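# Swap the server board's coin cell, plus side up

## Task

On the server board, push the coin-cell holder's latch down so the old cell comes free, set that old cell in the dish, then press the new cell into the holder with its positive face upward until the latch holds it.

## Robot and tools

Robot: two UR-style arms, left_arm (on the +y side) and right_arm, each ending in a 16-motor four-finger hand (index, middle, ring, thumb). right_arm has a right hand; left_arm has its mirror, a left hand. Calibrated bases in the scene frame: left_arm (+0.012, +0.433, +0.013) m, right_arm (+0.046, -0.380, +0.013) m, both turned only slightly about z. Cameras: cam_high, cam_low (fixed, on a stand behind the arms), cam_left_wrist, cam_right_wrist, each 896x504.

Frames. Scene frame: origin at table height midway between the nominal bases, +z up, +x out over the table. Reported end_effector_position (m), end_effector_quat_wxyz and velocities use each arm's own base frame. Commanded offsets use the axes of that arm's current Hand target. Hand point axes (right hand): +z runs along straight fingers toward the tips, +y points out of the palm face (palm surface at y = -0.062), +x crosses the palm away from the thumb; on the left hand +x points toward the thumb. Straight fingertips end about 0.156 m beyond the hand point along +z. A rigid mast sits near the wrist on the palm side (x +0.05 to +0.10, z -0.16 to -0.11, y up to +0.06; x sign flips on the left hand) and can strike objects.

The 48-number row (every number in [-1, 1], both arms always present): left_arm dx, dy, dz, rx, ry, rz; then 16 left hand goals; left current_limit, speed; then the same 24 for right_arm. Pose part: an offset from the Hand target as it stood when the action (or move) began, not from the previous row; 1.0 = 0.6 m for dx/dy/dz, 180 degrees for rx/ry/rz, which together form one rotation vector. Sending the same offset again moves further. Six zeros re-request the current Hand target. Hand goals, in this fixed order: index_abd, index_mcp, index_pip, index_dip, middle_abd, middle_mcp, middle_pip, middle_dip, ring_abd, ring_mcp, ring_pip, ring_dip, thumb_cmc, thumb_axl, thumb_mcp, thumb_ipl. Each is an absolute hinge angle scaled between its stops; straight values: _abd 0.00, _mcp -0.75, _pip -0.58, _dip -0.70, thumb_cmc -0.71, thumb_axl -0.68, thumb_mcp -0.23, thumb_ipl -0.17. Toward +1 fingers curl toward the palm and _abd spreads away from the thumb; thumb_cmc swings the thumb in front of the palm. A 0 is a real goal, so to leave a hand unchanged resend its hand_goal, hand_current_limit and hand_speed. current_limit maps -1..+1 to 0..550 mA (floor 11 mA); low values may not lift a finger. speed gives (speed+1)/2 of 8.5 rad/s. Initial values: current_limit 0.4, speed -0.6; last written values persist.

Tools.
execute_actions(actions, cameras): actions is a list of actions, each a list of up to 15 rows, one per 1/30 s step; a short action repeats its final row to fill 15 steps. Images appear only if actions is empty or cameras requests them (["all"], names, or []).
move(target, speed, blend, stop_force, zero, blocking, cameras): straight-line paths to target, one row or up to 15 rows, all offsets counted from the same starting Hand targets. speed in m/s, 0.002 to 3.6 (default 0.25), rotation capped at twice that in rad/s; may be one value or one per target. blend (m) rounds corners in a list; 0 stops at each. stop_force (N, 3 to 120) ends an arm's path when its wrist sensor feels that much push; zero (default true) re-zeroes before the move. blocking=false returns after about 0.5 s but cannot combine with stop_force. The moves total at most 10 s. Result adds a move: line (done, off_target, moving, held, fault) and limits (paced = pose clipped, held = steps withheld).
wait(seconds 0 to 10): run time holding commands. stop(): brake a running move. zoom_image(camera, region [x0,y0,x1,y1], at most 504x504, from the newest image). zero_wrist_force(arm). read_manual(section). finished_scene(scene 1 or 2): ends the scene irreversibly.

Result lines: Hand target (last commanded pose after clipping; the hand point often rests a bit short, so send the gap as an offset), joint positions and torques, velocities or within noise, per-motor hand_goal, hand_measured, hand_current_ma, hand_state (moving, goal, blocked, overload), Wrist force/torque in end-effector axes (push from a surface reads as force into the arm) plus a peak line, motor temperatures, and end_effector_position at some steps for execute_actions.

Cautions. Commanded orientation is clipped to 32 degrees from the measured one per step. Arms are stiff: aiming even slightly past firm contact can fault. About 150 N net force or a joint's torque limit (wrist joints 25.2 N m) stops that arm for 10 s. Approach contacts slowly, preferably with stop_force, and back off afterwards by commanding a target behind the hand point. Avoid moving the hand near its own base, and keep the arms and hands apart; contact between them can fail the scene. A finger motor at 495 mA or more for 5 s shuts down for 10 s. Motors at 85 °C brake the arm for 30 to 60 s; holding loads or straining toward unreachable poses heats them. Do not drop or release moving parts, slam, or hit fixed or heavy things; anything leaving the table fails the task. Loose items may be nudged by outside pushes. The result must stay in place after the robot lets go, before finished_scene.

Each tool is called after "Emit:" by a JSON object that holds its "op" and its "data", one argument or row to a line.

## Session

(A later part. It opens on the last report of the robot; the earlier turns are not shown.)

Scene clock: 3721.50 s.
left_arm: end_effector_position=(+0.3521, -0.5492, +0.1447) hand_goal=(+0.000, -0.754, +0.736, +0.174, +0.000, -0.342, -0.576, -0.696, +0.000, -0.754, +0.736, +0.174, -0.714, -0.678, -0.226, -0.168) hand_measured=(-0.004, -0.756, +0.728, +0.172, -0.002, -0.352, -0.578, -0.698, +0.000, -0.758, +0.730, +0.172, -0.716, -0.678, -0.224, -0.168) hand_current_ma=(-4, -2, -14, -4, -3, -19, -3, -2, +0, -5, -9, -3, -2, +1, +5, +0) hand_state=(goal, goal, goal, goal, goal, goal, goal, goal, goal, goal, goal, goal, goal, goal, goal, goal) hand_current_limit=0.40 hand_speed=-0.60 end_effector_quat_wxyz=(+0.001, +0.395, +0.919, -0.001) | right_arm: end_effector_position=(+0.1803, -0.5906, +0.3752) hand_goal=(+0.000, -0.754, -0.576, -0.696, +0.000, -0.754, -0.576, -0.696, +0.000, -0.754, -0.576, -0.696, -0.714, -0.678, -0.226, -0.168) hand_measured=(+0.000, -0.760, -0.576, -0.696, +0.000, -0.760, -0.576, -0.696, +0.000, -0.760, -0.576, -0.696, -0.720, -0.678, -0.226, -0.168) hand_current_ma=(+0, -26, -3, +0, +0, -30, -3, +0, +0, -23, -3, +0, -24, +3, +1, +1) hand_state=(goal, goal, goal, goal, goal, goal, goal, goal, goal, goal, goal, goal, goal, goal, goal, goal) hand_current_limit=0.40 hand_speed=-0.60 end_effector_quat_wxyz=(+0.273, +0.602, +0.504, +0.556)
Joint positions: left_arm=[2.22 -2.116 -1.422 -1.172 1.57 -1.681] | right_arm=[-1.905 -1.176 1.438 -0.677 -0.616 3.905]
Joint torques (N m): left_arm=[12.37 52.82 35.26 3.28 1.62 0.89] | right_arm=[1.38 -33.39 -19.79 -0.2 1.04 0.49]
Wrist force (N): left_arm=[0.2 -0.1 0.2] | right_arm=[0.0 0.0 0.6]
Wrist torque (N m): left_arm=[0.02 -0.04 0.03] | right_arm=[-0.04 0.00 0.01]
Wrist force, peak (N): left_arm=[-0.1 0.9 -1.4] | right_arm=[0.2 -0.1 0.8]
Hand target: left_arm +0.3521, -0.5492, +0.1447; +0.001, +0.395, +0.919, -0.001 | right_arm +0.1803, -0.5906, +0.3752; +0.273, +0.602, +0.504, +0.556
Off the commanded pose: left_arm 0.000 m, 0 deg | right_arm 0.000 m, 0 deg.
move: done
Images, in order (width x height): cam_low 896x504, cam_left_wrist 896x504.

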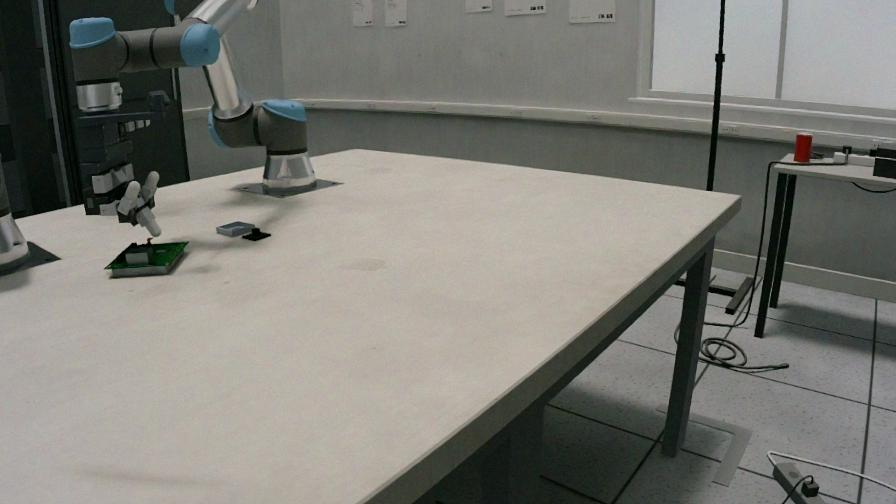

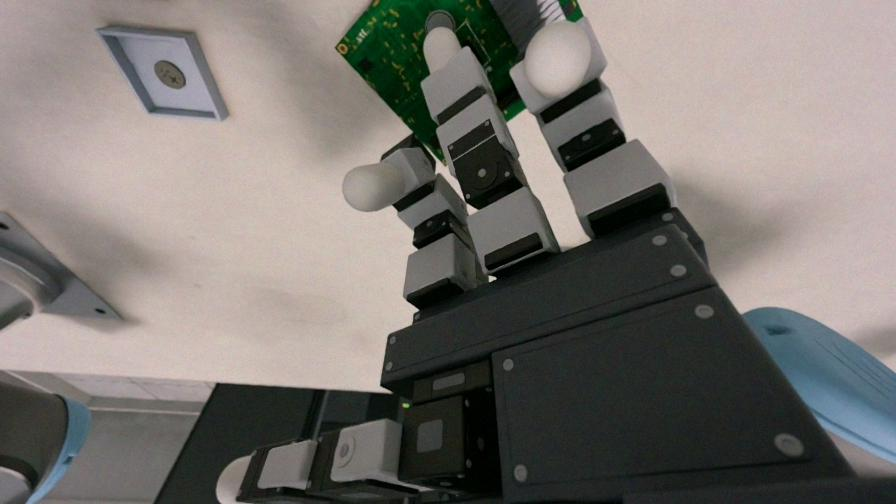

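Emit:
{"op": "move", "data": {
  "target": [0,0.0017,0.0488,0,0,0,0,-0.754,0.737,0.174,0,-0.342,-0.576,-0.696,0,-0.754,0.737,0.174,-0.714,-0.678,-0.226,-0.168,0.4,-0.6,0,0,0,0,0,0,0,-0.754,-0.576,-0.696,0,-0.754,-0.576,-0.696,0,-0.754,-0.576,-0.696,-0.714,-0.678,-0.226,-0.168,0.4,-0.6],
  "speed": 0.03,
  "stop_force": 3,
  "cameras": ["cam_low","cam_left_wrist"]
}}

Emit:
{"op": "zoom_image", "data": {
  "camera": "cam_low",
  "region": [130, 220, 180, 270]
}}

Emit:
{"op": "zoom_image", "data": {
  "camera": "cam_left_wrist",
  "region": [380, 0, 520, 100]
}}

Scene clock: 3747.90 s.
left_arm: end_effector_position=(+0.3529, -0.5486, +0.1167) hand_goal=(+0.000, -0.754, +0.736, +0.174, +0.000, -0.342, -0.576, -0.696, +0.000, -0.754, +0.736, +0.174, -0.714, -0.678, -0.226, -0.168) hand_measured=(-0.004, -0.756, +0.728, +0.172, -0.002, -0.346, -0.578, -0.702, +0.000, -0.758, +0.730, +0.172, -0.716, -0.678, -0.224, -0.168) hand_current_ma=(-4, -2, -14, -4, -2, -5, -4, -10, +0, -5, -9, -3, -2, +1, +5, +0) hand_state=(goal, goal, goal, goal, goal, goal, goal, goal, goal, goal, goal, goal, goal, goal, goal, goal) hand_current_limit=0.40 hand_speed=-0.60 end_effector_quat_wxyz=(+0.001, +0.395, +0.919, -0.001) | right_arm: end_effector_position=(+0.1803, -0.5906, +0.3752) hand_goal=(+0.000, -0.754, -0.576, -0.696, +0.000, -0.754, -0.576, -0.696, +0.000, -0.754, -0.576, -0.696, -0.714, -0.678, -0.226, -0.168) hand_measured=(+0.000, -0.760, -0.576, -0.696, +0.000, -0.760, -0.576, -0.696, +0.000, -0.760, -0.576, -0.696, -0.720, -0.678, -0.226, -0.168) hand_current_ma=(+0, -26, -3, +0, +0, -30, -3, +0, +0, -23, -3, +0, -24, +3, +1, +1) hand_state=(goal, goal, goal, goal, goal, goal, goal, goal, goal, goal, goal, goal, goal, goal, goal, goal) hand_current_limit=0.40 hand_speed=-0.60 end_effector_quat_wxyz=(+0.273, +0.602, +0.504, +0.556)
Joint positions: left_arm=[2.221 -2.143 -1.457 -1.111 1.57 -1.68] | right_arm=[-1.905 -1.176 1.438 -0.677 -0.616 3.905]
Joint torques (N m): left_arm=[1.88 50.71 32.57 3.56 1.02 -1.57] | right_arm=[0.85 -34.21 -21.17 -0.11 0.78 0.49]
Wrist force (N): left_arm=[0.2 -1.7 -3.6] | right_arm=[-0.1 0.1 0.6]
Wrist torque (N m): left_arm=[0.30 -0.06 0.03] | right_arm=[-0.04 0.02 0.00]
Wrist force, peak (N): left_arm=[0.4 -8.5 -15.7] | right_arm=[0.0 0.2 0.9]
Hand target: left_arm +0.3529, -0.5486, +0.1167; +0.001, +0.395, +0.919, -0.001 (not the last commanded pose) | right_arm +0.1803, -0.5906, +0.3752; +0.273, +0.602, +0.504, +0.556
Off the commanded pose: left_arm 0.001 m, 0 deg | right_arm 0.000 m, 0 deg.
move: contact (left_arm)
Images, in order (width x height): cam_low 896x504, cam_left_wrist 896x504.

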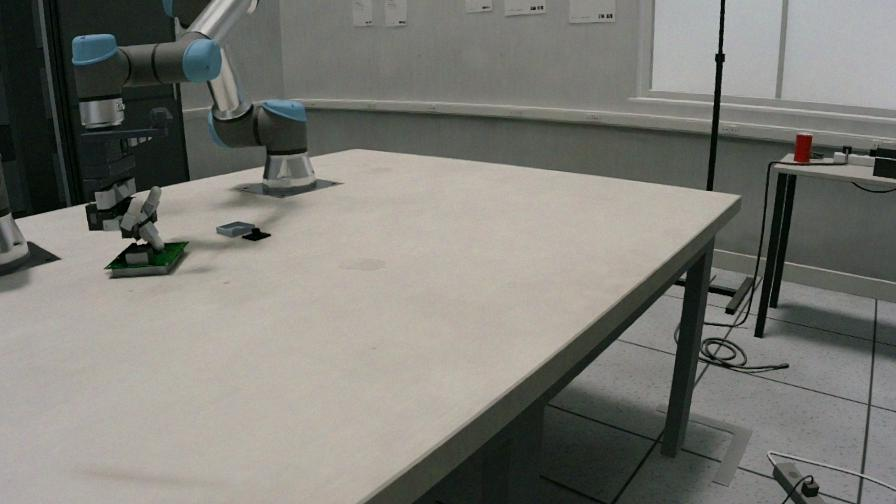

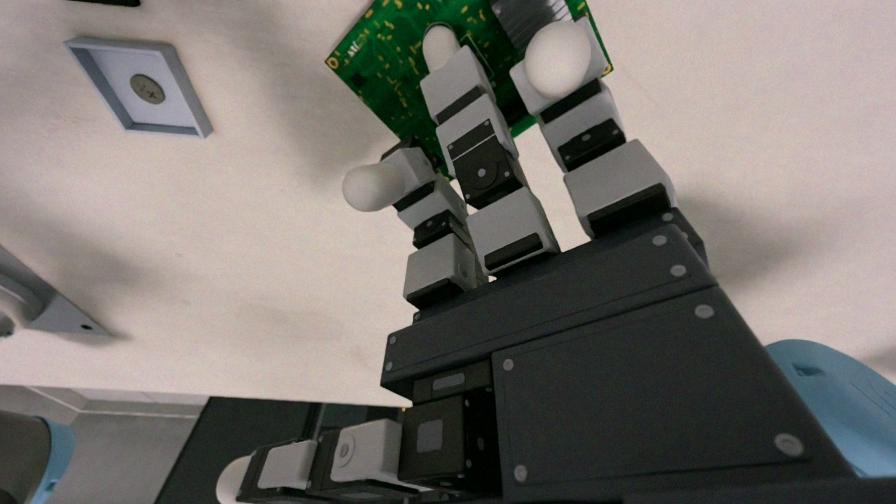

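Scaled by 10.080 from the camera's 896x504 image, which has a finer 1280x720 frame.

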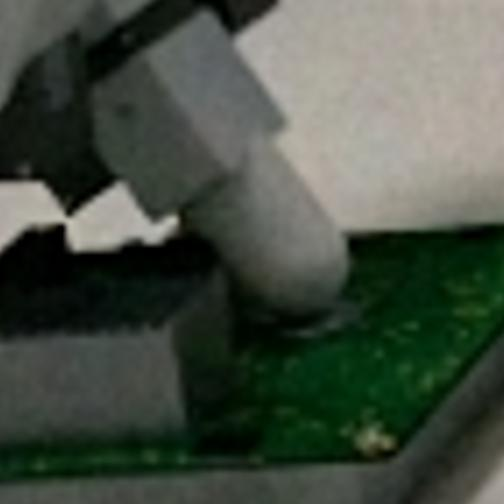

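Scaled by 3.600 from the camera's 896x504 image, which has a finer 1280x720 frame.

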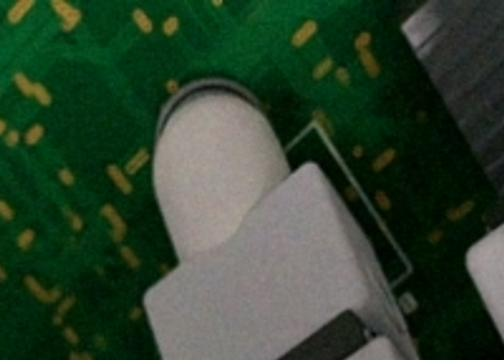

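Emit:
{"op": "move", "data": {
  "target": [0.005,0.0117,0.0003,0,0,0,0,-0.754,0.737,0.174,0,-0.342,-0.576,-0.696,0,-0.754,0.737,0.174,-0.714,-0.678,-0.226,-0.168,0.4,-0.6,0,0,0,0,0,0,0,-0.754,-0.576,-0.696,0,-0.754,-0.576,-0.696,0,-0.754,-0.576,-0.696,-0.714,-0.678,-0.226,-0.168,0.4,-0.6],
  "speed": 0.02,
  "cameras": ["cam_low","cam_left_wrist"]
}}

Emit:
{"op": "zoom_image", "data": {
  "camera": "cam_low",
  "region": [130, 220, 180, 270]
}}

Emit:
{"op": "zoom_image", "data": {
  "camera": "cam_left_wrist",
  "region": [380, 0, 520, 100]
}}

Scene clock: 3757.40 s.
left_arm: end_effector_position=(+0.3560, -0.5415, +0.1165) hand_goal=(+0.000, -0.754, +0.736, +0.174, +0.000, -0.342, -0.576, -0.696, +0.000, -0.754, +0.736, +0.174, -0.714, -0.678, -0.226, -0.168) hand_measured=(-0.004, -0.756, +0.728, +0.172, +0.004, -0.344, -0.578, -0.700, +0.000, -0.758, +0.730, +0.172, -0.716, -0.678, -0.224, -0.168) hand_current_ma=(-4, -2, -14, -4, +6, -4, -3, -5, +0, -5, -9, -3, -2, +1, +5, +0) hand_state=(goal, goal, goal, goal, goal, goal, goal, goal, goal, goal, goal, goal, goal, goal, goal, goal) hand_current_limit=0.40 hand_speed=-0.60 end_effector_quat_wxyz=(+0.001, +0.395, +0.919, -0.001) | right_arm: end_effector_position=(+0.1803, -0.5906, +0.3752) hand_goal=(+0.000, -0.754, -0.576, -0.696, +0.000, -0.754, -0.576, -0.696, +0.000, -0.754, -0.576, -0.696, -0.714, -0.678, -0.226, -0.168) hand_measured=(+0.000, -0.760, -0.576, -0.696, +0.000, -0.760, -0.576, -0.696, +0.000, -0.760, -0.576, -0.696, -0.720, -0.678, -0.226, -0.168) hand_current_ma=(+0, -26, -3, +0, +0, -30, -3, +0, +0, -23, -3, +0, -24, +3, +1, +1) hand_state=(goal, goal, goal, goal, goal, goal, goal, goal, goal, goal, goal, goal, goal, goal, goal, goal) hand_current_limit=0.40 hand_speed=-0.60 end_effector_quat_wxyz=(+0.273, +0.602, +0.504, +0.556)
Joint positions: left_arm=[2.231 -2.133 -1.475 -1.103 1.57 -1.67] | right_arm=[-1.905 -1.176 1.438 -0.677 -0.616 3.905]
Joint torques (N m): left_arm=[-4.94 37.87 32.59 1.74 0.48 -0.86] | right_arm=[0.26 -33.9 -20.73 -0.19 0.81 0.59]
Wrist force (N): left_arm=[-0.1 -1.1 -2.5] | right_arm=[-0.1 0.3 0.6]
Wrist torque (N m): left_arm=[0.19 -0.15 0.03] | right_arm=[-0.01 0.01 0.01]
Wrist force, peak (N): left_arm=[0.2 -1.9 -3.6] | right_arm=[0.4 0.0 0.8]
Hand target: left_arm +0.3559, -0.5416, +0.1166; +0.001, +0.395, +0.919, -0.001 | right_arm +0.1803, -0.5906, +0.3752; +0.273, +0.602, +0.504, +0.556
Off the commanded pose: left_arm 0.000 m, 0 deg | right_arm 0.000 m, 0 deg.
move: done
Images, in order (width x height): cam_low 896x504, cam_left_wrist 896x504.

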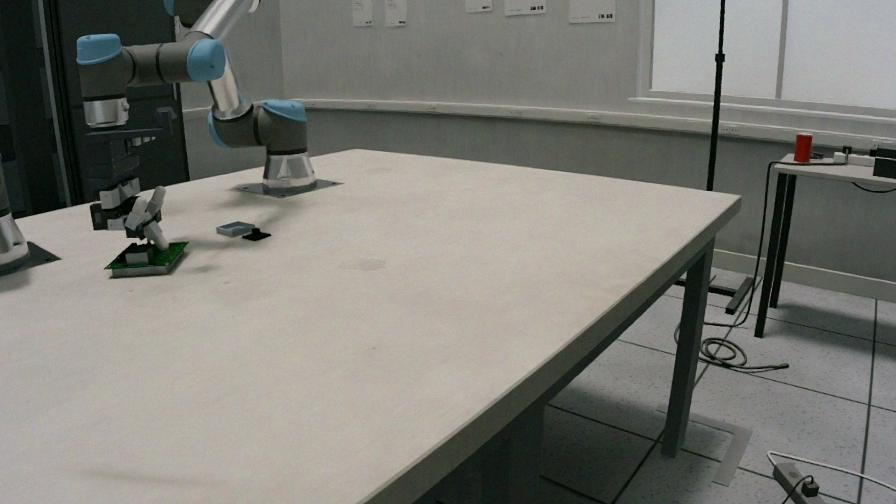

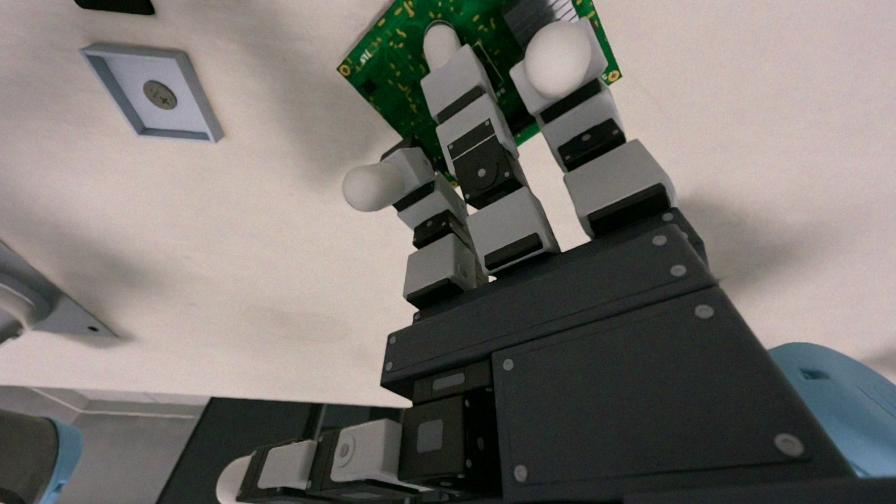

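Scaled by 10.080 from the camera's 896x504 image, which has a finer 1280x720 frame.

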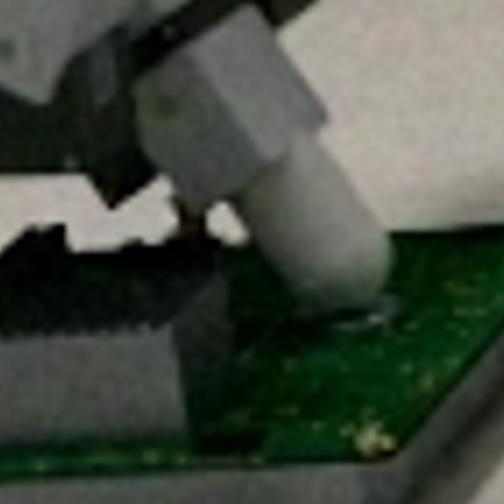

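Scaled by 3.600 from the camera's 896x504 image, which has a finer 1280x720 frame.

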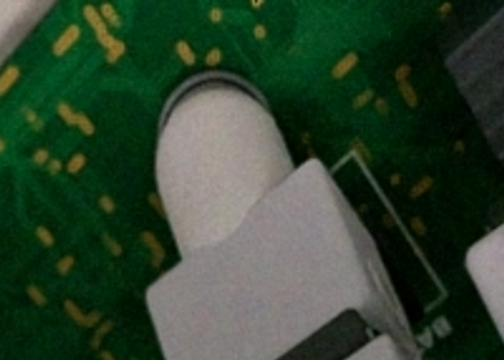

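Emit:
{"op": "move", "data": {
  "target": [
    [0.0077,0.0173,0,0,0,0,0,-0.754,0.737,0.174,0,-0.342,-0.576,-0.696,0,-0.754,0.737,0.174,-0.714,-0.678,-0.226,-0.168,0.4,-0.6,0,0,0,0,0,0,0,-0.754,-0.576,-0.696,0,-0.754,-0.576,-0.696,0,-0.754,-0.576,-0.696,-0.714,-0.678,-0.226,-0.168,0.4,-0.6],
    [0.03,0.032,0,0,0,0,0,-0.754,0.737,0.174,0,-0.342,-0.576,-0.696,0,-0.754,0.737,0.174,-0.714,-0.678,-0.226,-0.168,0.4,-0.6,0,0,0,0,0,0,0,-0.754,-0.576,-0.696,0,-0.754,-0.576,-0.696,0,-0.754,-0.576,-0.696,-0.714,-0.678,-0.226,-0.168,0.4,-0.6]
  ],
  "speed": 0.03,
  "blend": 0.003,
  "cameras": ["cam_left_wrist"]
}}

Emit:
{"op": "zoom_image", "data": {
  "camera": "cam_left_wrist",
  "region": [380, 0, 520, 100]
}}

Scene clock: 3766.80 s.
left_arm: end_effector_position=(+0.3575, -0.5152, +0.1165) hand_goal=(+0.000, -0.754, +0.736, +0.174, +0.000, -0.342, -0.576, -0.696, +0.000, -0.754, +0.736, +0.174, -0.714, -0.678, -0.226, -0.168) hand_measured=(-0.004, -0.756, +0.728, +0.172, +0.172, -0.288, -0.664, -0.996, +0.000, -0.758, +0.730, +0.172, -0.716, -0.678, -0.224, -0.168) hand_current_ma=(-4, -2, -14, -4, +385, +170, -295, -385, +0, -5, -9, -3, -2, +1, +5, +0) hand_state=(goal, goal, goal, goal, blocked, blocked, blocked, blocked, goal, goal, goal, goal, goal, goal, goal, goal) hand_current_limit=0.40 hand_speed=-0.60 end_effector_quat_wxyz=(+0.001, +0.395, +0.919, -0.001) | right_arm: end_effector_position=(+0.1803, -0.5906, +0.3752) hand_goal=(+0.000, -0.754, -0.576, -0.696, +0.000, -0.754, -0.576, -0.696, +0.000, -0.754, -0.576, -0.696, -0.714, -0.678, -0.226, -0.168) hand_measured=(+0.000, -0.760, -0.576, -0.696, +0.000, -0.760, -0.576, -0.696, +0.000, -0.760, -0.576, -0.696, -0.720, -0.678, -0.226, -0.168) hand_current_ma=(+0, -26, -3, +0, +0, -30, -3, +0, +0, -23, -3, +0, -24, +3, +1, +1) hand_state=(goal, goal, goal, goal, goal, goal, goal, goal, goal, goal, goal, goal, goal, goal, goal, goal) hand_current_limit=0.40 hand_speed=-0.60 end_effector_quat_wxyz=(+0.273, +0.602, +0.504, +0.556)
Joint positions: left_arm=[2.258 -2.084 -1.553 -1.073 1.57 -1.643] | right_arm=[-1.905 -1.176 1.438 -0.677 -0.616 3.905]
Joint torques (N m): left_arm=[4.95 -2.92 7.5 -4.52 2.69 -1.7] | right_arm=[0.83 -33.84 -19.82 -0.12 0.94 0.67]
Wrist force (N): left_arm=[4.2 -22.0 -57.1] | right_arm=[0.0 0.2 0.4]
Wrist torque (N m): left_arm=[3.88 -1.79 0.92] | right_arm=[-0.01 0.01 0.01]
Wrist force, peak (N): left_arm=[1.6 -37.0 -83.8] | right_arm=[-0.2 -0.2 0.9]
Hand target: left_arm +0.3574, -0.5153, +0.1165; +0.001, +0.395, +0.919, -0.001 | right_arm +0.1803, -0.5906, +0.3752; +0.273, +0.602, +0.504, +0.556
Off the commanded pose: left_arm 0.000 m, 0 deg | right_arm 0.000 m, 0 deg.
move: done
Images, in order (width x height): cam_left_wrist 896x504.

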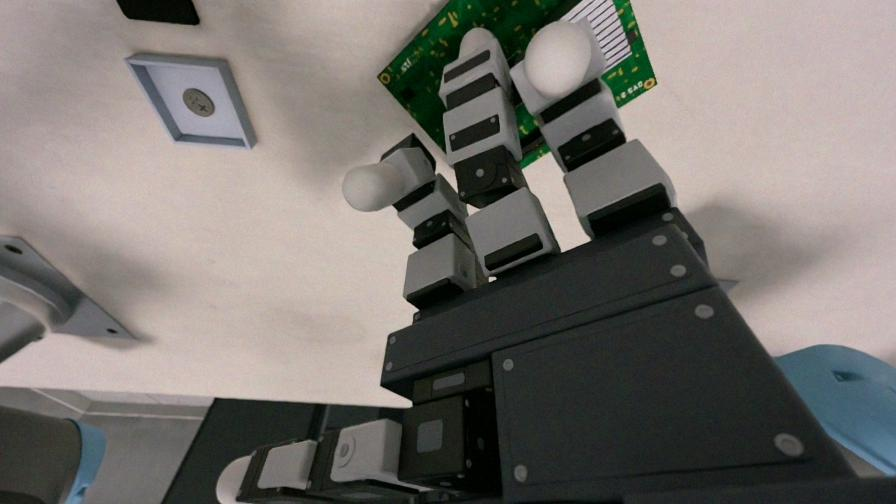

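Scaled by 3.600 from the camera's 896x504 image, which has a finer 1280x720 frame.

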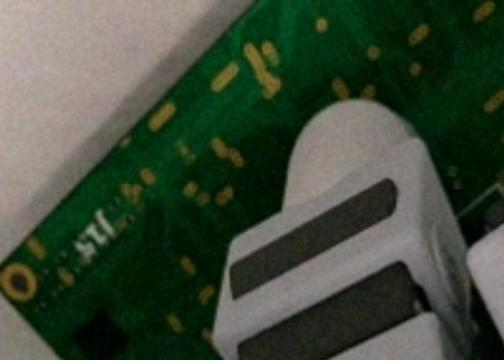

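Emit:
{"op": "move", "data": {
  "target": [-0.012,-0.012,-0.025,0,0,0,0,-0.754,0.737,0.174,0,-0.342,-0.576,-0.696,0,-0.754,0.737,0.174,-0.714,-0.678,-0.226,-0.168,0.4,-0.6,0,0,0,0,0,0,0,-0.754,-0.576,-0.696,0,-0.754,-0.576,-0.696,0,-0.754,-0.576,-0.696,-0.714,-0.678,-0.226,-0.168,0.4,-0.6],
  "speed": 0.1,
  "cameras": ["cam_low","cam_left_wrist"]
}}

Emit:
{"op": "zoom_image", "data": {
  "camera": "cam_low",
  "region": [120, 210, 210, 290]
}}

Emit:
{"op": "zoom_image", "data": {
  "camera": "cam_left_wrist",
  "region": [380, 0, 520, 100]
}}

Scene clock: 3774.37 s.
left_arm: end_effector_position=(+0.3571, -0.5256, +0.1315) hand_goal=(+0.000, -0.754, +0.736, +0.174, +0.000, -0.342, -0.576, -0.696, +0.000, -0.754, +0.736, +0.174, -0.714, -0.678, -0.226, -0.168) hand_measured=(-0.004, -0.756, +0.728, +0.172, +0.002, -0.344, -0.580, -0.700, +0.000, -0.758, +0.730, +0.172, -0.716, -0.678, -0.224, -0.168) hand_current_ma=(-4, -2, -14, -4, +3, -2, -6, -4, +0, -5, -9, -3, -2, +1, +5, +0) hand_state=(goal, goal, goal, goal, goal, goal, goal, goal, goal, goal, goal, goal, goal, goal, goal, goal) hand_current_limit=0.40 hand_speed=-0.60 end_effector_quat_wxyz=(+0.001, +0.395, +0.919, -0.001) | right_arm: end_effector_position=(+0.1803, -0.5906, +0.3752) hand_goal=(+0.000, -0.754, -0.576, -0.696, +0.000, -0.754, -0.576, -0.696, +0.000, -0.754, -0.576, -0.696, -0.714, -0.678, -0.226, -0.168) hand_measured=(+0.000, -0.760, -0.576, -0.696, +0.000, -0.760, -0.576, -0.696, +0.000, -0.760, -0.576, -0.696, -0.720, -0.678, -0.226, -0.168) hand_current_ma=(+0, -26, -3, +0, +0, -30, -3, +0, +0, -23, -3, +0, -24, +3, +1, +1) hand_state=(goal, goal, goal, goal, goal, goal, goal, goal, goal, goal, goal, goal, goal, goal, goal, goal) hand_current_limit=0.40 hand_speed=-0.60 end_effector_quat_wxyz=(+0.273, +0.602, +0.504, +0.556)
Joint positions: left_arm=[2.247 -2.087 -1.505 -1.118 1.57 -1.654] | right_arm=[-1.905 -1.176 1.438 -0.677 -0.616 3.905]
Joint torques (N m): left_arm=[4.28 41.58 13.03 3.95 -1.15 1.38] | right_arm=[0.33 -33.42 -20.09 -0.06 0.74 0.6]
Wrist force (N): left_arm=[-0.2 0.1 0.0] | right_arm=[0.2 0.0 0.3]
Wrist torque (N m): left_arm=[0.05 0.01 0.19] | right_arm=[-0.03 -0.02 0.02]
Wrist force, peak (N): left_arm=[4.4 -21.7 -56.7] | right_arm=[0.5 0.1 0.7]
Hand target: left_arm +0.3571, -0.5255, +0.1315; +0.001, +0.395, +0.919, -0.001 | right_arm +0.1803, -0.5906, +0.3752; +0.273, +0.602, +0.504, +0.556
Off the commanded pose: left_arm 0.000 m, 0 deg | right_arm 0.000 m, 0 deg.
move: done
Images, in order (width x height): cam_low 896x504, cam_left_wrist 896x504.

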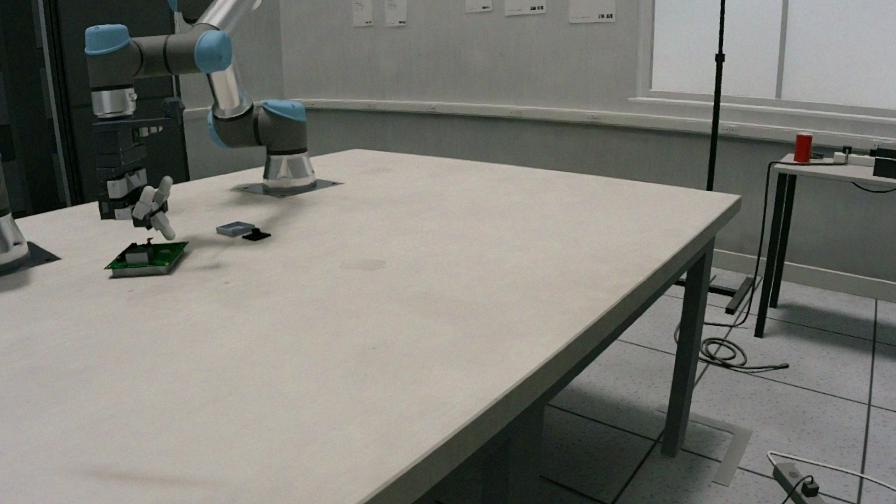

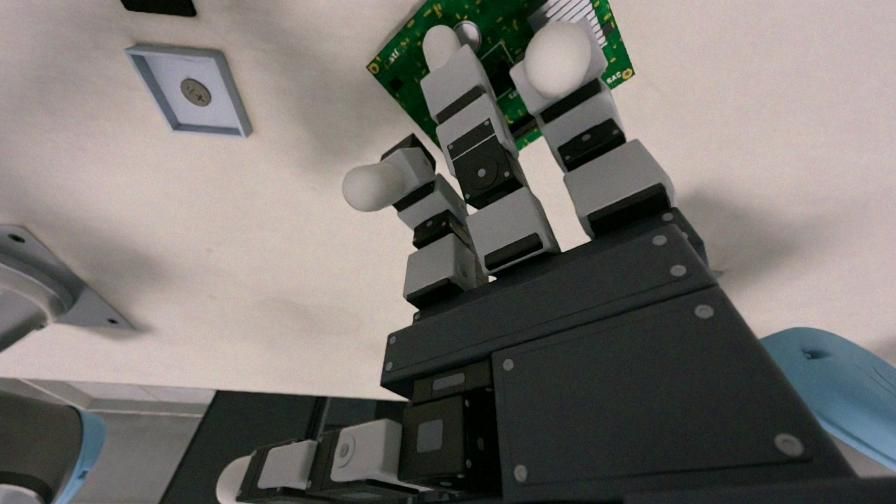

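Scaled by 5.600 from the camera's 896x504 image, which has a finer 1280x720 frame.

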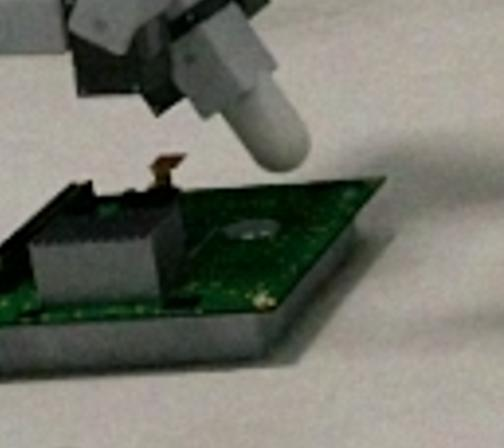

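Scaled by 3.600 from the camera's 896x504 image, which has a finer 1280x720 frame.

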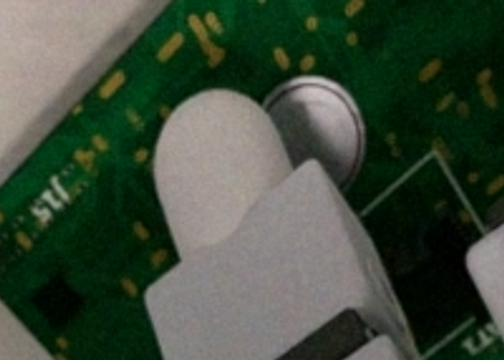

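Emit:
{"op": "move", "data": {
  "target": [
    [0,0,-0.035,0,0,0,0,-0.754,0.737,0.174,0,-0.342,-0.576,-0.696,0,-0.754,0.737,0.174,-0.714,-0.678,-0.226,-0.168,0.4,-0.6,0,0,0,0,0,0,0,-0.754,-0.576,-0.696,0,-0.754,-0.576,-0.696,0,-0.754,-0.576,-0.696,-0.714,-0.678,-0.226,-0.168,0.4,-0.6],
    [-0.087,-0.0068,-0.035,0,0,0.611,0,-0.754,0.737,0.174,0,-0.342,-0.576,-0.696,0,-0.754,0.737,0.174,-0.714,-0.678,-0.226,-0.168,0.4,-0.6,0,0,0,0,0,0,0,-0.754,-0.576,-0.696,0,-0.754,-0.576,-0.696,0,-0.754,-0.576,-0.696,-0.714,-0.678,-0.226,-0.168,0.4,-0.6],
    [-0.087,-0.0068,-0.0137,0,0,0.611,0,-0.754,0.737,0.174,0,-0.342,-0.576,-0.696,0,-0.754,0.737,0.174,-0.714,-0.678,-0.226,-0.168,0.4,-0.6,0,0,0,0,0,0,0,-0.754,-0.576,-0.696,0,-0.754,-0.576,-0.696,0,-0.754,-0.576,-0.696,-0.714,-0.678,-0.226,-0.168,0.4,-0.6]
  ],
  "speed": 0.3,
  "blend": 0.004,
  "cameras": ["cam_low","cam_left_wrist"]
}}

Emit:
{"op": "zoom_image", "data": {
  "camera": "cam_left_wrist",
  "region": [380, 0, 580, 140]
}}

Scene clock: 3800.93 s.
left_arm: end_effector_position=(+0.3901, -0.5661, +0.1398) hand_goal=(+0.000, -0.754, +0.736, +0.174, +0.000, -0.342, -0.576, -0.696, +0.000, -0.754, +0.736, +0.174, -0.714, -0.678, -0.226, -0.168) hand_measured=(-0.004, -0.756, +0.728, +0.172, +0.002, -0.344, -0.580, -0.700, +0.000, -0.758, +0.730, +0.172, -0.716, -0.678, -0.222, -0.168) hand_current_ma=(-4, -2, -12, -4, +3, -3, -5, -4, +0, -5, -9, -3, -2, +1, +6, +0) hand_state=(goal, goal, goal, goal, goal, goal, goal, goal, goal, goal, goal, goal, goal, goal, goal, goal) hand_current_limit=0.40 hand_speed=-0.60 end_effector_quat_wxyz=(+0.001, +0.979, +0.204, +0.000) | right_arm: end_effector_position=(+0.1803, -0.5906, +0.3752) hand_goal=(+0.000, -0.754, -0.576, -0.696, +0.000, -0.754, -0.576, -0.696, +0.000, -0.754, -0.576, -0.696, -0.714, -0.678, -0.226, -0.168) hand_measured=(+0.000, -0.760, -0.576, -0.696, +0.000, -0.760, -0.576, -0.696, +0.000, -0.760, -0.576, -0.696, -0.720, -0.678, -0.226, -0.168) hand_current_ma=(+0, -26, -3, +0, +0, -30, -3, +0, +0, -23, -3, +0, -24, +3, +1, +1) hand_state=(goal, goal, goal, goal, goal, goal, goal, goal, goal, goal, goal, goal, goal, goal, goal, goal) hand_current_limit=0.40 hand_speed=-0.60 end_effector_quat_wxyz=(+0.273, +0.602, +0.504, +0.556)
Joint positions: left_arm=[2.389 -1.915 -1.742 -1.053 1.57 0.407] | right_arm=[-1.905 -1.176 1.438 -0.677 -0.616 3.905]
Joint torques (N m): left_arm=[-14.95 35.42 27.67 3.78 -0.38 2.13] | right_arm=[1.48 -34.02 -20.26 -0.01 0.78 0.59]
Wrist force (N): left_arm=[-0.5 0.4 0.1] | right_arm=[-0.2 0.0 0.6]
Wrist torque (N m): left_arm=[0.08 0.08 0.06] | right_arm=[-0.03 0.02 -0.01]
Wrist force, peak (N): left_arm=[0.0 0.6 -2.5] | right_arm=[0.1 -0.2 0.9]
Hand target: left_arm +0.3901, -0.5661, +0.1398; +0.001, +0.979, +0.204, +0.000 | right_arm +0.1803, -0.5906, +0.3752; +0.273, +0.602, +0.504, +0.556
Off the commanded pose: left_arm 0.000 m, 0 deg | right_arm 0.000 m, 0 deg.
move: done
Images, in order (width x height): cam_low 896x504, cam_left_wrist 896x504.

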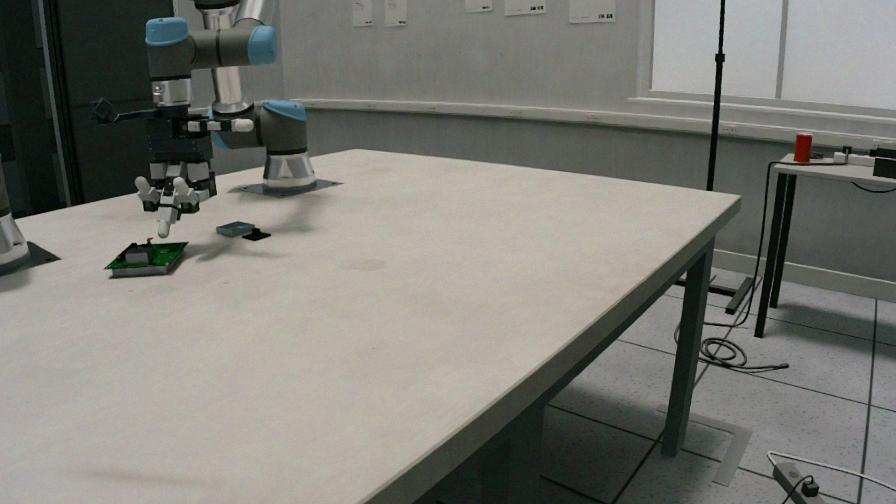

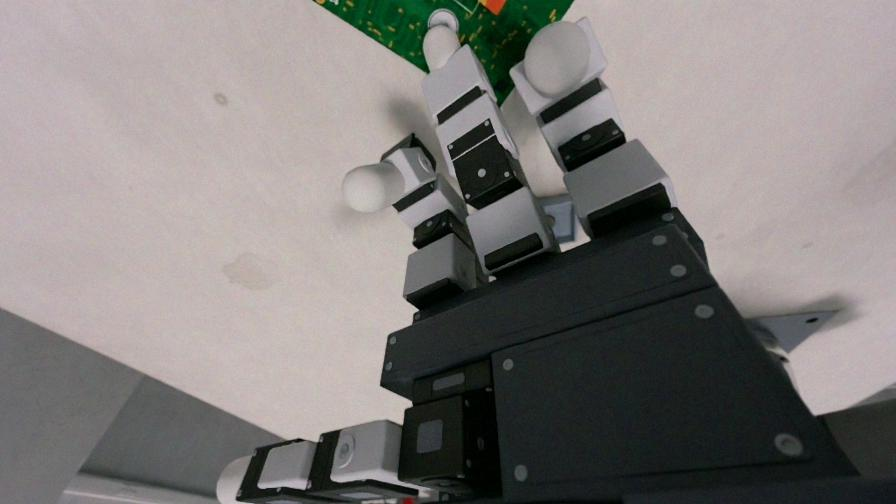

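Scaled by 2.520 from the camera's 896x504 image, which has a finer 1280x720 frame.

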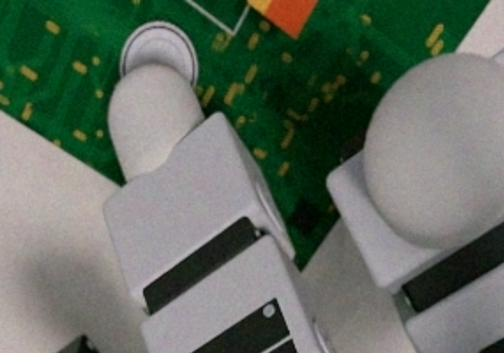

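Emit:
{"op": "move", "data": {
  "target": [
    [-0.0042,0.0033,0.028,0,0,0,0,-0.754,0.737,0.174,0,-0.342,-0.576,-0.696,0,-0.754,0.737,0.174,-0.714,-0.678,-0.226,-0.168,0.4,-0.6,0,0,0,0,0,0,0,-0.754,-0.576,-0.696,0,-0.754,-0.576,-0.696,0,-0.754,-0.576,-0.696,-0.714,-0.678,-0.226,-0.168,0.4,-0.6],
    [-0.0042,0.0033,0.0395,0,0,0,0,-0.754,0.737,0.174,0,-0.342,-0.576,-0.696,0,-0.754,0.737,0.174,-0.714,-0.678,-0.226,-0.168,0.4,-0.6,0,0,0,0,0,0,0,-0.754,-0.576,-0.696,0,-0.754,-0.576,-0.696,0,-0.754,-0.576,-0.696,-0.714,-0.678,-0.226,-0.168,0.4,-0.6]
  ],
  "speed": [0.05,0.012],
  "stop_force": 3,
  "cameras": ["cam_low","cam_left_wrist"]
}}

Emit:
{"op": "zoom_image", "data": {
  "camera": "cam_left_wrist",
  "region": [380, 0, 580, 140]
}}

Scene clock: 3811.33 s.
left_arm: end_effector_position=(+0.3886, -0.5690, +0.1167) hand_goal=(+0.000, -0.754, +0.736, +0.174, +0.000, -0.342, -0.576, -0.696, +0.000, -0.754, +0.736, +0.174, -0.714, -0.678, -0.226, -0.168) hand_measured=(-0.004, -0.756, +0.728, +0.172, +0.002, -0.344, -0.580, -0.700, +0.000, -0.758, +0.730, +0.172, -0.716, -0.678, -0.222, -0.168) hand_current_ma=(-4, -2, -12, -4, +2, -2, -4, -4, +0, -5, -9, -3, -2, +1, +6, +0) hand_state=(goal, goal, goal, goal, goal, goal, goal, goal, goal, goal, goal, goal, goal, goal, goal, goal) hand_current_limit=0.40 hand_speed=-0.60 end_effector_quat_wxyz=(+0.001, +0.979, +0.204, +0.000) | right_arm: end_effector_position=(+0.1803, -0.5906, +0.3752) hand_goal=(+0.000, -0.754, -0.576, -0.696, +0.000, -0.754, -0.576, -0.696, +0.000, -0.754, -0.576, -0.696, -0.714, -0.678, -0.226, -0.168) hand_measured=(+0.000, -0.760, -0.576, -0.696, +0.000, -0.760, -0.576, -0.696, +0.000, -0.760, -0.576, -0.696, -0.720, -0.678, -0.226, -0.168) hand_current_ma=(+0, -26, -3, +0, +0, -30, -3, +0, +0, -23, -3, +0, -24, +3, +1, +1) hand_state=(goal, goal, goal, goal, goal, goal, goal, goal, goal, goal, goal, goal, goal, goal, goal, goal) hand_current_limit=0.40 hand_speed=-0.60 end_effector_quat_wxyz=(+0.273, +0.602, +0.504, +0.556)
Joint positions: left_arm=[2.383 -1.947 -1.765 -0.998 1.57 0.402] | right_arm=[-1.905 -1.176 1.438 -0.677 -0.616 3.905]
Joint torques (N m): left_arm=[-3.66 42.19 32.08 3.17 0.69 1.1] | right_arm=[1.49 -34.15 -21.1 -0.02 0.9 0.45]
Wrist force (N): left_arm=[-0.8 -1.4 -4.2] | right_arm=[0.0 0.1 0.6]
Wrist torque (N m): left_arm=[0.40 -0.01 0.16] | right_arm=[-0.03 0.00 0.01]
Wrist force, peak (N): left_arm=[-0.8 -4.2 -9.0] | right_arm=[0.1 0.2 1.0]
Hand target: left_arm +0.3885, -0.5690, +0.1167; +0.001, +0.979, +0.204, +0.000 (not the last commanded pose) | right_arm +0.1803, -0.5906, +0.3752; +0.273, +0.602, +0.504, +0.556
Off the commanded pose: left_arm 0.001 m, 0 deg | right_arm 0.000 m, 0 deg.
move: contact (left_arm); path passed 1 of 2 targets
Images, in order (width x height): cam_low 896x504, cam_left_wrist 896x504.

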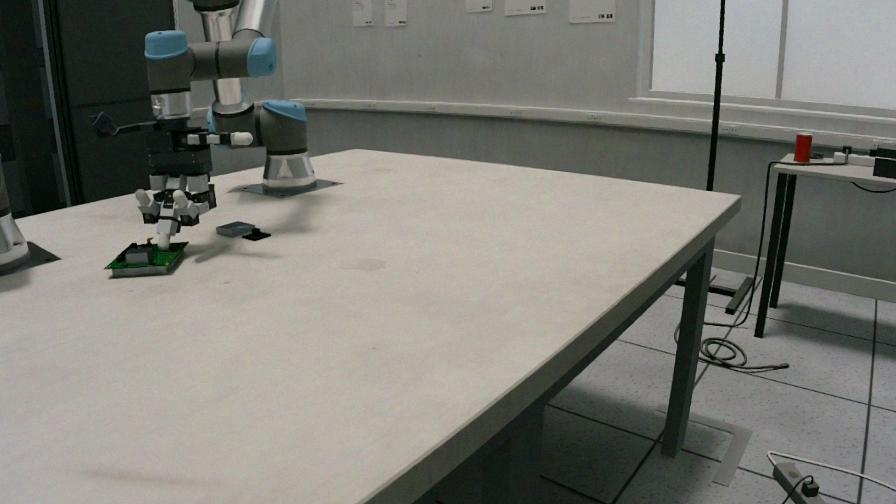

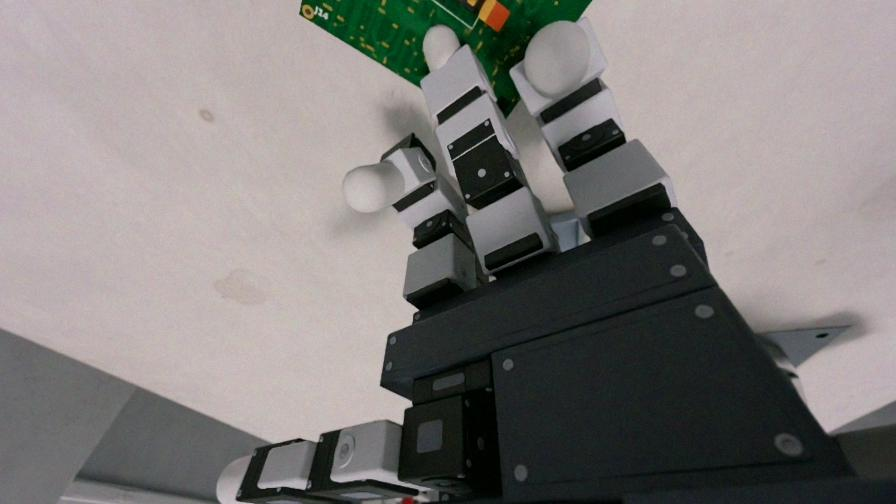

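Scaled by 2.520 from the camera's 896x504 image, which has a finer 1280x720 frame.

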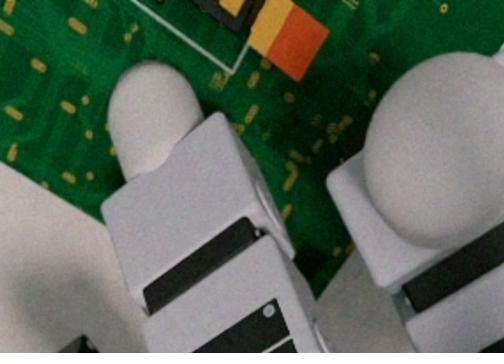

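Emit:
{"op": "move", "data": {
  "target": [0.0076,-0.0178,0.0005,0,0,0,0,-0.754,0.737,0.174,0,-0.342,-0.576,-0.696,0,-0.754,0.737,0.174,-0.714,-0.678,-0.226,-0.168,0.4,-0.6,0,0,0,0,0,0,0,-0.754,-0.576,-0.696,0,-0.754,-0.576,-0.696,0,-0.754,-0.576,-0.696,-0.714,-0.678,-0.226,-0.168,0.4,-0.6],
  "speed": 0.03,
  "stop_force": 8,
  "cameras": ["cam_low","cam_left_wrist"]
}}

Emit:
{"op": "zoom_image", "data": {
  "camera": "cam_low",
  "region": [120, 210, 210, 290]
}}

Emit:
{"op": "zoom_image", "data": {
  "camera": "cam_left_wrist",
  "region": [380, 0, 580, 140]
}}

Scene clock: 3819.13 s.
left_arm: end_effector_position=(+0.3885, -0.5574, +0.1164) hand_goal=(+0.000, -0.754, +0.736, +0.174, +0.000, -0.342, -0.576, -0.696, +0.000, -0.754, +0.736, +0.174, -0.714, -0.678, -0.226, -0.168) hand_measured=(-0.004, -0.756, +0.728, +0.172, +0.002, -0.342, -0.574, -0.696, +0.000, -0.758, +0.730, +0.172, -0.716, -0.678, -0.222, -0.168) hand_current_ma=(-4, -2, -12, -4, +2, +1, +1, +0, +0, -5, -9, -3, -2, +1, +6, +0) hand_state=(goal, goal, goal, goal, goal, goal, goal, goal, goal, goal, goal, goal, goal, goal, goal, goal) hand_current_limit=0.40 hand_speed=-0.60 end_effector_quat_wxyz=(+0.001, +0.979, +0.204, +0.000) | right_arm: end_effector_position=(+0.1803, -0.5906, +0.3752) hand_goal=(+0.000, -0.754, -0.576, -0.696, +0.000, -0.754, -0.576, -0.696, +0.000, -0.754, -0.576, -0.696, -0.714, -0.678, -0.226, -0.168) hand_measured=(+0.000, -0.760, -0.576, -0.696, +0.000, -0.760, -0.576, -0.696, +0.000, -0.760, -0.576, -0.696, -0.720, -0.678, -0.226, -0.168) hand_current_ma=(+0, -26, -3, +0, +0, -30, -3, +0, +0, -23, -3, +0, -24, +3, +1, +1) hand_state=(goal, goal, goal, goal, goal, goal, goal, goal, goal, goal, goal, goal, goal, goal, goal, goal) hand_current_limit=0.40 hand_speed=-0.60 end_effector_quat_wxyz=(+0.273, +0.602, +0.504, +0.556)
Joint positions: left_arm=[2.398 -1.927 -1.795 -0.988 1.57 0.416] | right_arm=[-1.905 -1.176 1.438 -0.677 -0.616 3.905]
Joint torques (N m): left_arm=[-14.51 26.22 33.28 1.33 -1.54 -1.96] | right_arm=[1.67 -34.32 -20.05 -0.01 0.96 0.5]
Wrist force (N): left_arm=[-0.6 0.3 -0.8] | right_arm=[0.1 0.2 0.4]
Wrist torque (N m): left_arm=[0.14 0.08 -0.03] | right_arm=[-0.01 -0.01 0.02]
Wrist force, peak (N): left_arm=[-0.7 -1.6 -4.3] | right_arm=[0.4 0.4 0.8]
Hand target: left_arm +0.3885, -0.5574, +0.1164; +0.001, +0.979, +0.204, +0.000 | right_arm +0.1803, -0.5906, +0.3752; +0.273, +0.602, +0.504, +0.556
Off the commanded pose: left_arm 0.000 m, 0 deg | right_arm 0.000 m, 0 deg.
move: done
Images, in order (width x height): cam_low 896x504, cam_left_wrist 896x504.

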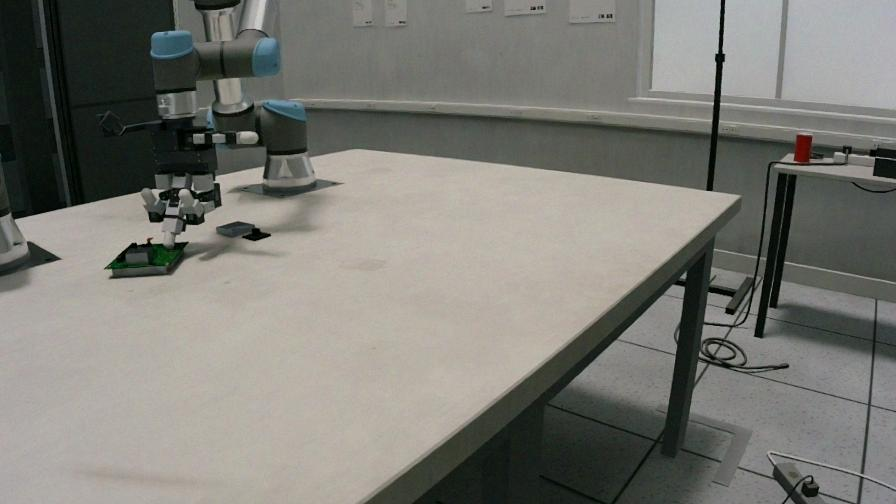

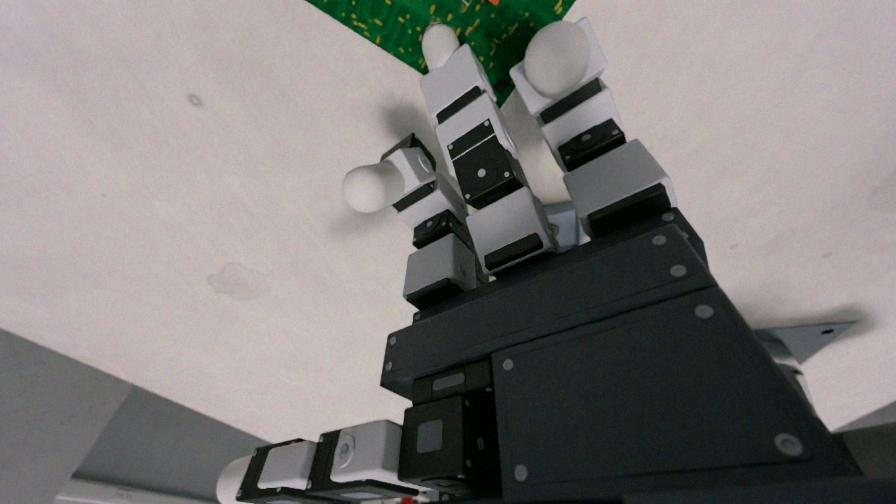

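Scaled by 5.600 from the camera's 896x504 image, which has a finer 1280x720 frame.

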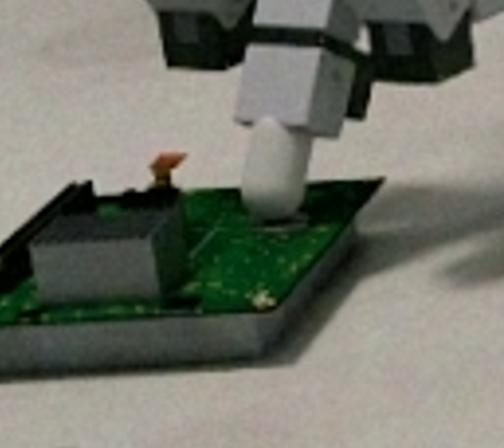

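Scaled by 2.520 from the camera's 896x504 image, which has a finer 1280x720 frame.

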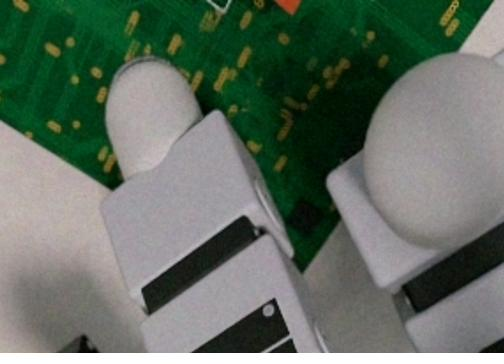

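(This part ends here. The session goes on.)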